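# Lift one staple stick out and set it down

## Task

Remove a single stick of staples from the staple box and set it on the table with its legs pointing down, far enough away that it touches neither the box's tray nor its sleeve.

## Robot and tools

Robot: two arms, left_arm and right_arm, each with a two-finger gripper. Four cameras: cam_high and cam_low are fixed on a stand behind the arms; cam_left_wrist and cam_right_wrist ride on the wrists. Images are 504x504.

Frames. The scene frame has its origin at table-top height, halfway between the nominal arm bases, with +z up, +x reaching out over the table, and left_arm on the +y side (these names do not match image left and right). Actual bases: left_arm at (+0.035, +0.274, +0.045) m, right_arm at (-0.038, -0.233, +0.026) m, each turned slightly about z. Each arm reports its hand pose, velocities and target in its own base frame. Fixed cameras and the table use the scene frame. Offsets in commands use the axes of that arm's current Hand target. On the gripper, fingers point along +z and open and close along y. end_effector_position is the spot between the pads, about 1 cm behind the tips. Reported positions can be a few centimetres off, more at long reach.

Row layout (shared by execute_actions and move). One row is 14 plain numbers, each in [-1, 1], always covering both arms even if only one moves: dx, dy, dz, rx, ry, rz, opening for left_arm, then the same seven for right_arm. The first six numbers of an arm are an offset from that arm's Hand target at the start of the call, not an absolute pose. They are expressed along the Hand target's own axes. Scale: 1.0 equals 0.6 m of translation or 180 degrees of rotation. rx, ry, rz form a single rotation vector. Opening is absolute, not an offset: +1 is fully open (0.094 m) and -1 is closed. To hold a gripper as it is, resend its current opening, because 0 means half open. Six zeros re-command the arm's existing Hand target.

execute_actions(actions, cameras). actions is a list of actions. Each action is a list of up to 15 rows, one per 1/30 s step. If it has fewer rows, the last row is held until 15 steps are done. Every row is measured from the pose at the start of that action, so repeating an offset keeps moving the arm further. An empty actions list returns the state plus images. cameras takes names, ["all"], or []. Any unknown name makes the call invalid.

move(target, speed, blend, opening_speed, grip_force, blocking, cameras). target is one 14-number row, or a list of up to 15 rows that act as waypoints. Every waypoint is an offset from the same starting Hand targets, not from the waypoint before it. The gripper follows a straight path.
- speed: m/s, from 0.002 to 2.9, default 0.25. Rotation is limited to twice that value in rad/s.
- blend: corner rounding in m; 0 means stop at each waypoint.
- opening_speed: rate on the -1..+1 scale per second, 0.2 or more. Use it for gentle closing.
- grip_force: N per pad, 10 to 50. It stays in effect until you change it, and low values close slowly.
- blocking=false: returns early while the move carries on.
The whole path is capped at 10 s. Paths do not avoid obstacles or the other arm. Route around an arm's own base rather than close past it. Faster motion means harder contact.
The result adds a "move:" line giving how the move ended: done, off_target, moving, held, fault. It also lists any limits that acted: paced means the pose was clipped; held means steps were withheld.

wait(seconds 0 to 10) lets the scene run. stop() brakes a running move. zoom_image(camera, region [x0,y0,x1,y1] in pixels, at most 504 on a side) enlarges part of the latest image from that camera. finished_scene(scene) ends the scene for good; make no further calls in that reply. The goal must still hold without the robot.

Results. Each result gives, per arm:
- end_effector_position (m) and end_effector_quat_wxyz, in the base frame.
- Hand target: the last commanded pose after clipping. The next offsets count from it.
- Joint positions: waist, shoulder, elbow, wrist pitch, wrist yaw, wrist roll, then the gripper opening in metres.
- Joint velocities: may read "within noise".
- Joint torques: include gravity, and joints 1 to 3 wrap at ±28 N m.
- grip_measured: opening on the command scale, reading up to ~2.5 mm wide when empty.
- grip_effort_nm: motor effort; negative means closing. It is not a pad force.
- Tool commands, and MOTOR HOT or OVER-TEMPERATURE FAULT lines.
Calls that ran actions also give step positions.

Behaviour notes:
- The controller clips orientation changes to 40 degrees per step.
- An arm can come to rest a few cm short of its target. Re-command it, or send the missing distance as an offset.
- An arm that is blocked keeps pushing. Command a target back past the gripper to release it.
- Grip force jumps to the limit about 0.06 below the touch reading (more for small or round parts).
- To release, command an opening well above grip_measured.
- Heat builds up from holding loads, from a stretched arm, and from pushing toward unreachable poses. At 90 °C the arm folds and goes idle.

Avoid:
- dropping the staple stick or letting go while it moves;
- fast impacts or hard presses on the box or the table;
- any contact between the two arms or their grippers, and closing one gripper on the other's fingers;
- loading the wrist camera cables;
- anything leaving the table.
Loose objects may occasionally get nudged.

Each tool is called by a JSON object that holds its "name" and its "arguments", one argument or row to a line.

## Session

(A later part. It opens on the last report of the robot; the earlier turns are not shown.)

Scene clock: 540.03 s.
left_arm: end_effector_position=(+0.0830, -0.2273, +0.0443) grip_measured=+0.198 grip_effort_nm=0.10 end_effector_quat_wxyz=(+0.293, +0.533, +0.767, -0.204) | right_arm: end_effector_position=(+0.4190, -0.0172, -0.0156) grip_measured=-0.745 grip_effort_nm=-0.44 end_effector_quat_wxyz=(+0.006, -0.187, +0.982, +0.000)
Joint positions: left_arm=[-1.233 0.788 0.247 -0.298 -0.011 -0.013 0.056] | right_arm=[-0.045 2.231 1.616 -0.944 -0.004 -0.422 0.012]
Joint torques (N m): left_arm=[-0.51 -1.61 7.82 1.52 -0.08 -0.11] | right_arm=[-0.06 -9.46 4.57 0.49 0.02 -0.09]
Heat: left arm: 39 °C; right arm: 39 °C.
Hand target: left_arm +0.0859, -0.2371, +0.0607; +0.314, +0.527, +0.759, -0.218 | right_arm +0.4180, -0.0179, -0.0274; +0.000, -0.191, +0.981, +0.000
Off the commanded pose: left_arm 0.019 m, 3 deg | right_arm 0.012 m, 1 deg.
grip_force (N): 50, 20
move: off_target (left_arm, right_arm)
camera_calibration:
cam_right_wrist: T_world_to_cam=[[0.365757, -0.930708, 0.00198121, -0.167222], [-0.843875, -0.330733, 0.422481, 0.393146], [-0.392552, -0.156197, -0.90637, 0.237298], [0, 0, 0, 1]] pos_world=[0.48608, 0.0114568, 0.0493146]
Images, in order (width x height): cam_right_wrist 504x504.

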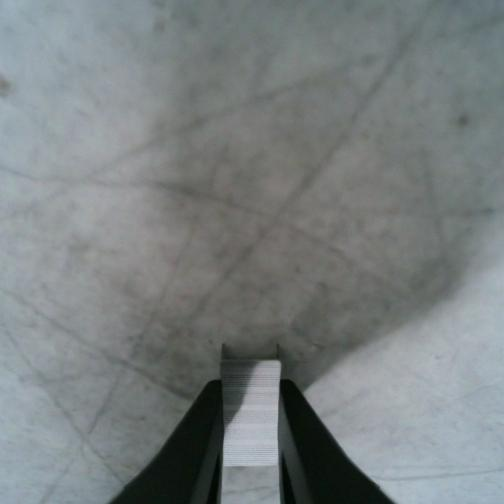

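{"name": "move", "arguments": {
  "target": [
    [0,0,0,0,0,0,0.2,0,0,0.0067,0,0,0,-0.82],
    [0,0,0,0,0,0,0.2,0,0,0.0067,0,0,0,-0.58],
    [0,0,0,0,0,0,0.2,0,0,-0.13,0,0,0,-0.58]
  ],
  "speed": [0.03,0.03,0.06],
  "opening_speed": 0.3,
  "cameras": ["cam_high","cam_right_wrist"]
}}

{"name": "zoom_image", "arguments": {
  "camera": "cam_right_wrist",
  "region": [130, 230, 380, 430]
}}

Scene clock: 554.83 s.
left_arm: end_effector_position=(+0.0830, -0.2273, +0.0443) grip_measured=+0.198 grip_effort_nm=0.10 end_effector_quat_wxyz=(+0.293, +0.533, +0.767, -0.204) | right_arm: end_effector_position=(+0.4090, -0.0170, +0.0248) grip_measured=-0.582 grip_effort_nm=0.14 end_effector_quat_wxyz=(-0.030, -0.187, +0.982, +0.008)
Joint positions: left_arm=[-1.233 0.788 0.247 -0.298 -0.011 -0.013 0.056] | right_arm=[-0.045 2.217 1.759 -1.175 -0.002 -0.422 0.02]
Joint torques (N m): left_arm=[-0.62 -1.57 7.88 1.51 -0.1 -0.12] | right_arm=[-0.06 -15.01 7.46 0.07 0.01 -0.08]
Heat: left arm: 40 °C; right arm: 39 °C.
Hand target: left_arm +0.0859, -0.2371, +0.0607; +0.314, +0.527, +0.759, -0.218 | right_arm +0.4181, -0.0180, +0.0506; +0.000, -0.191, +0.982, +0.000
Off the commanded pose: left_arm 0.019 m, 3 deg | right_arm 0.027 m, 4 deg.
grip_force (N): 50, 20
move: off_target (left_arm, right_arm); target 2's new opening was sent with right_arm's hand 0.016 m and 1 deg from that target
camera_calibration:
cam_right_wrist: T_world_to_cam=[[0.365248, -0.93052, -0.0269516, -0.162553], [-0.810023, -0.331951, 0.483395, 0.352395], [-0.458755, -0.154727, -0.874987, 0.296259], [0, 0, 0, 1]] pos_world=[0.480731, 0.0115588, 0.0844958]
Images, in order (width x height): cam_high 504x504, cam_right_wrist 504x504.

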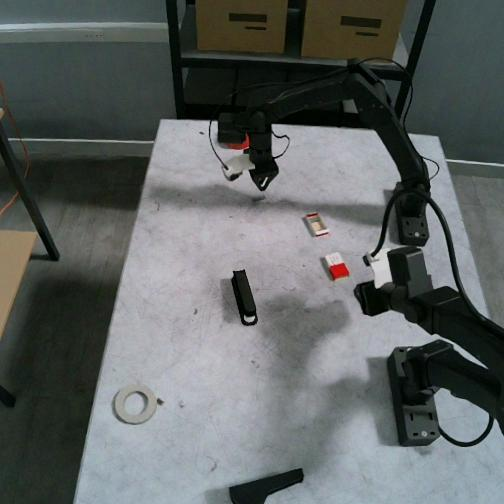

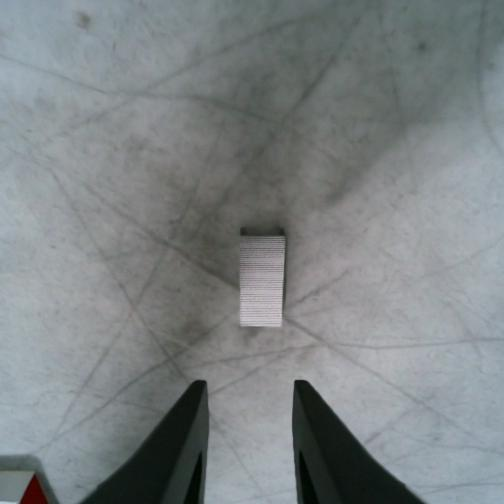

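Scaled by 2.016 from the camera's 504x504 image, which has a finer 720x720 frame.

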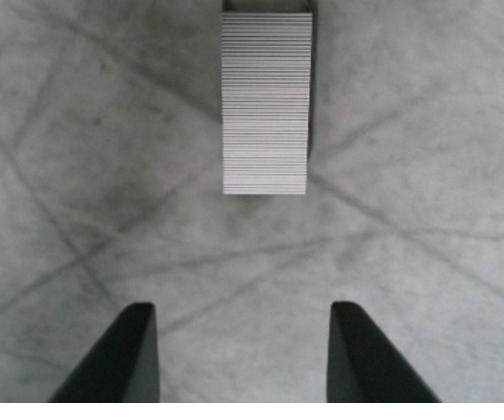

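{"name": "finished_scene", "arguments": {
  "scene": 2
}}

The scene is finished: the task was done.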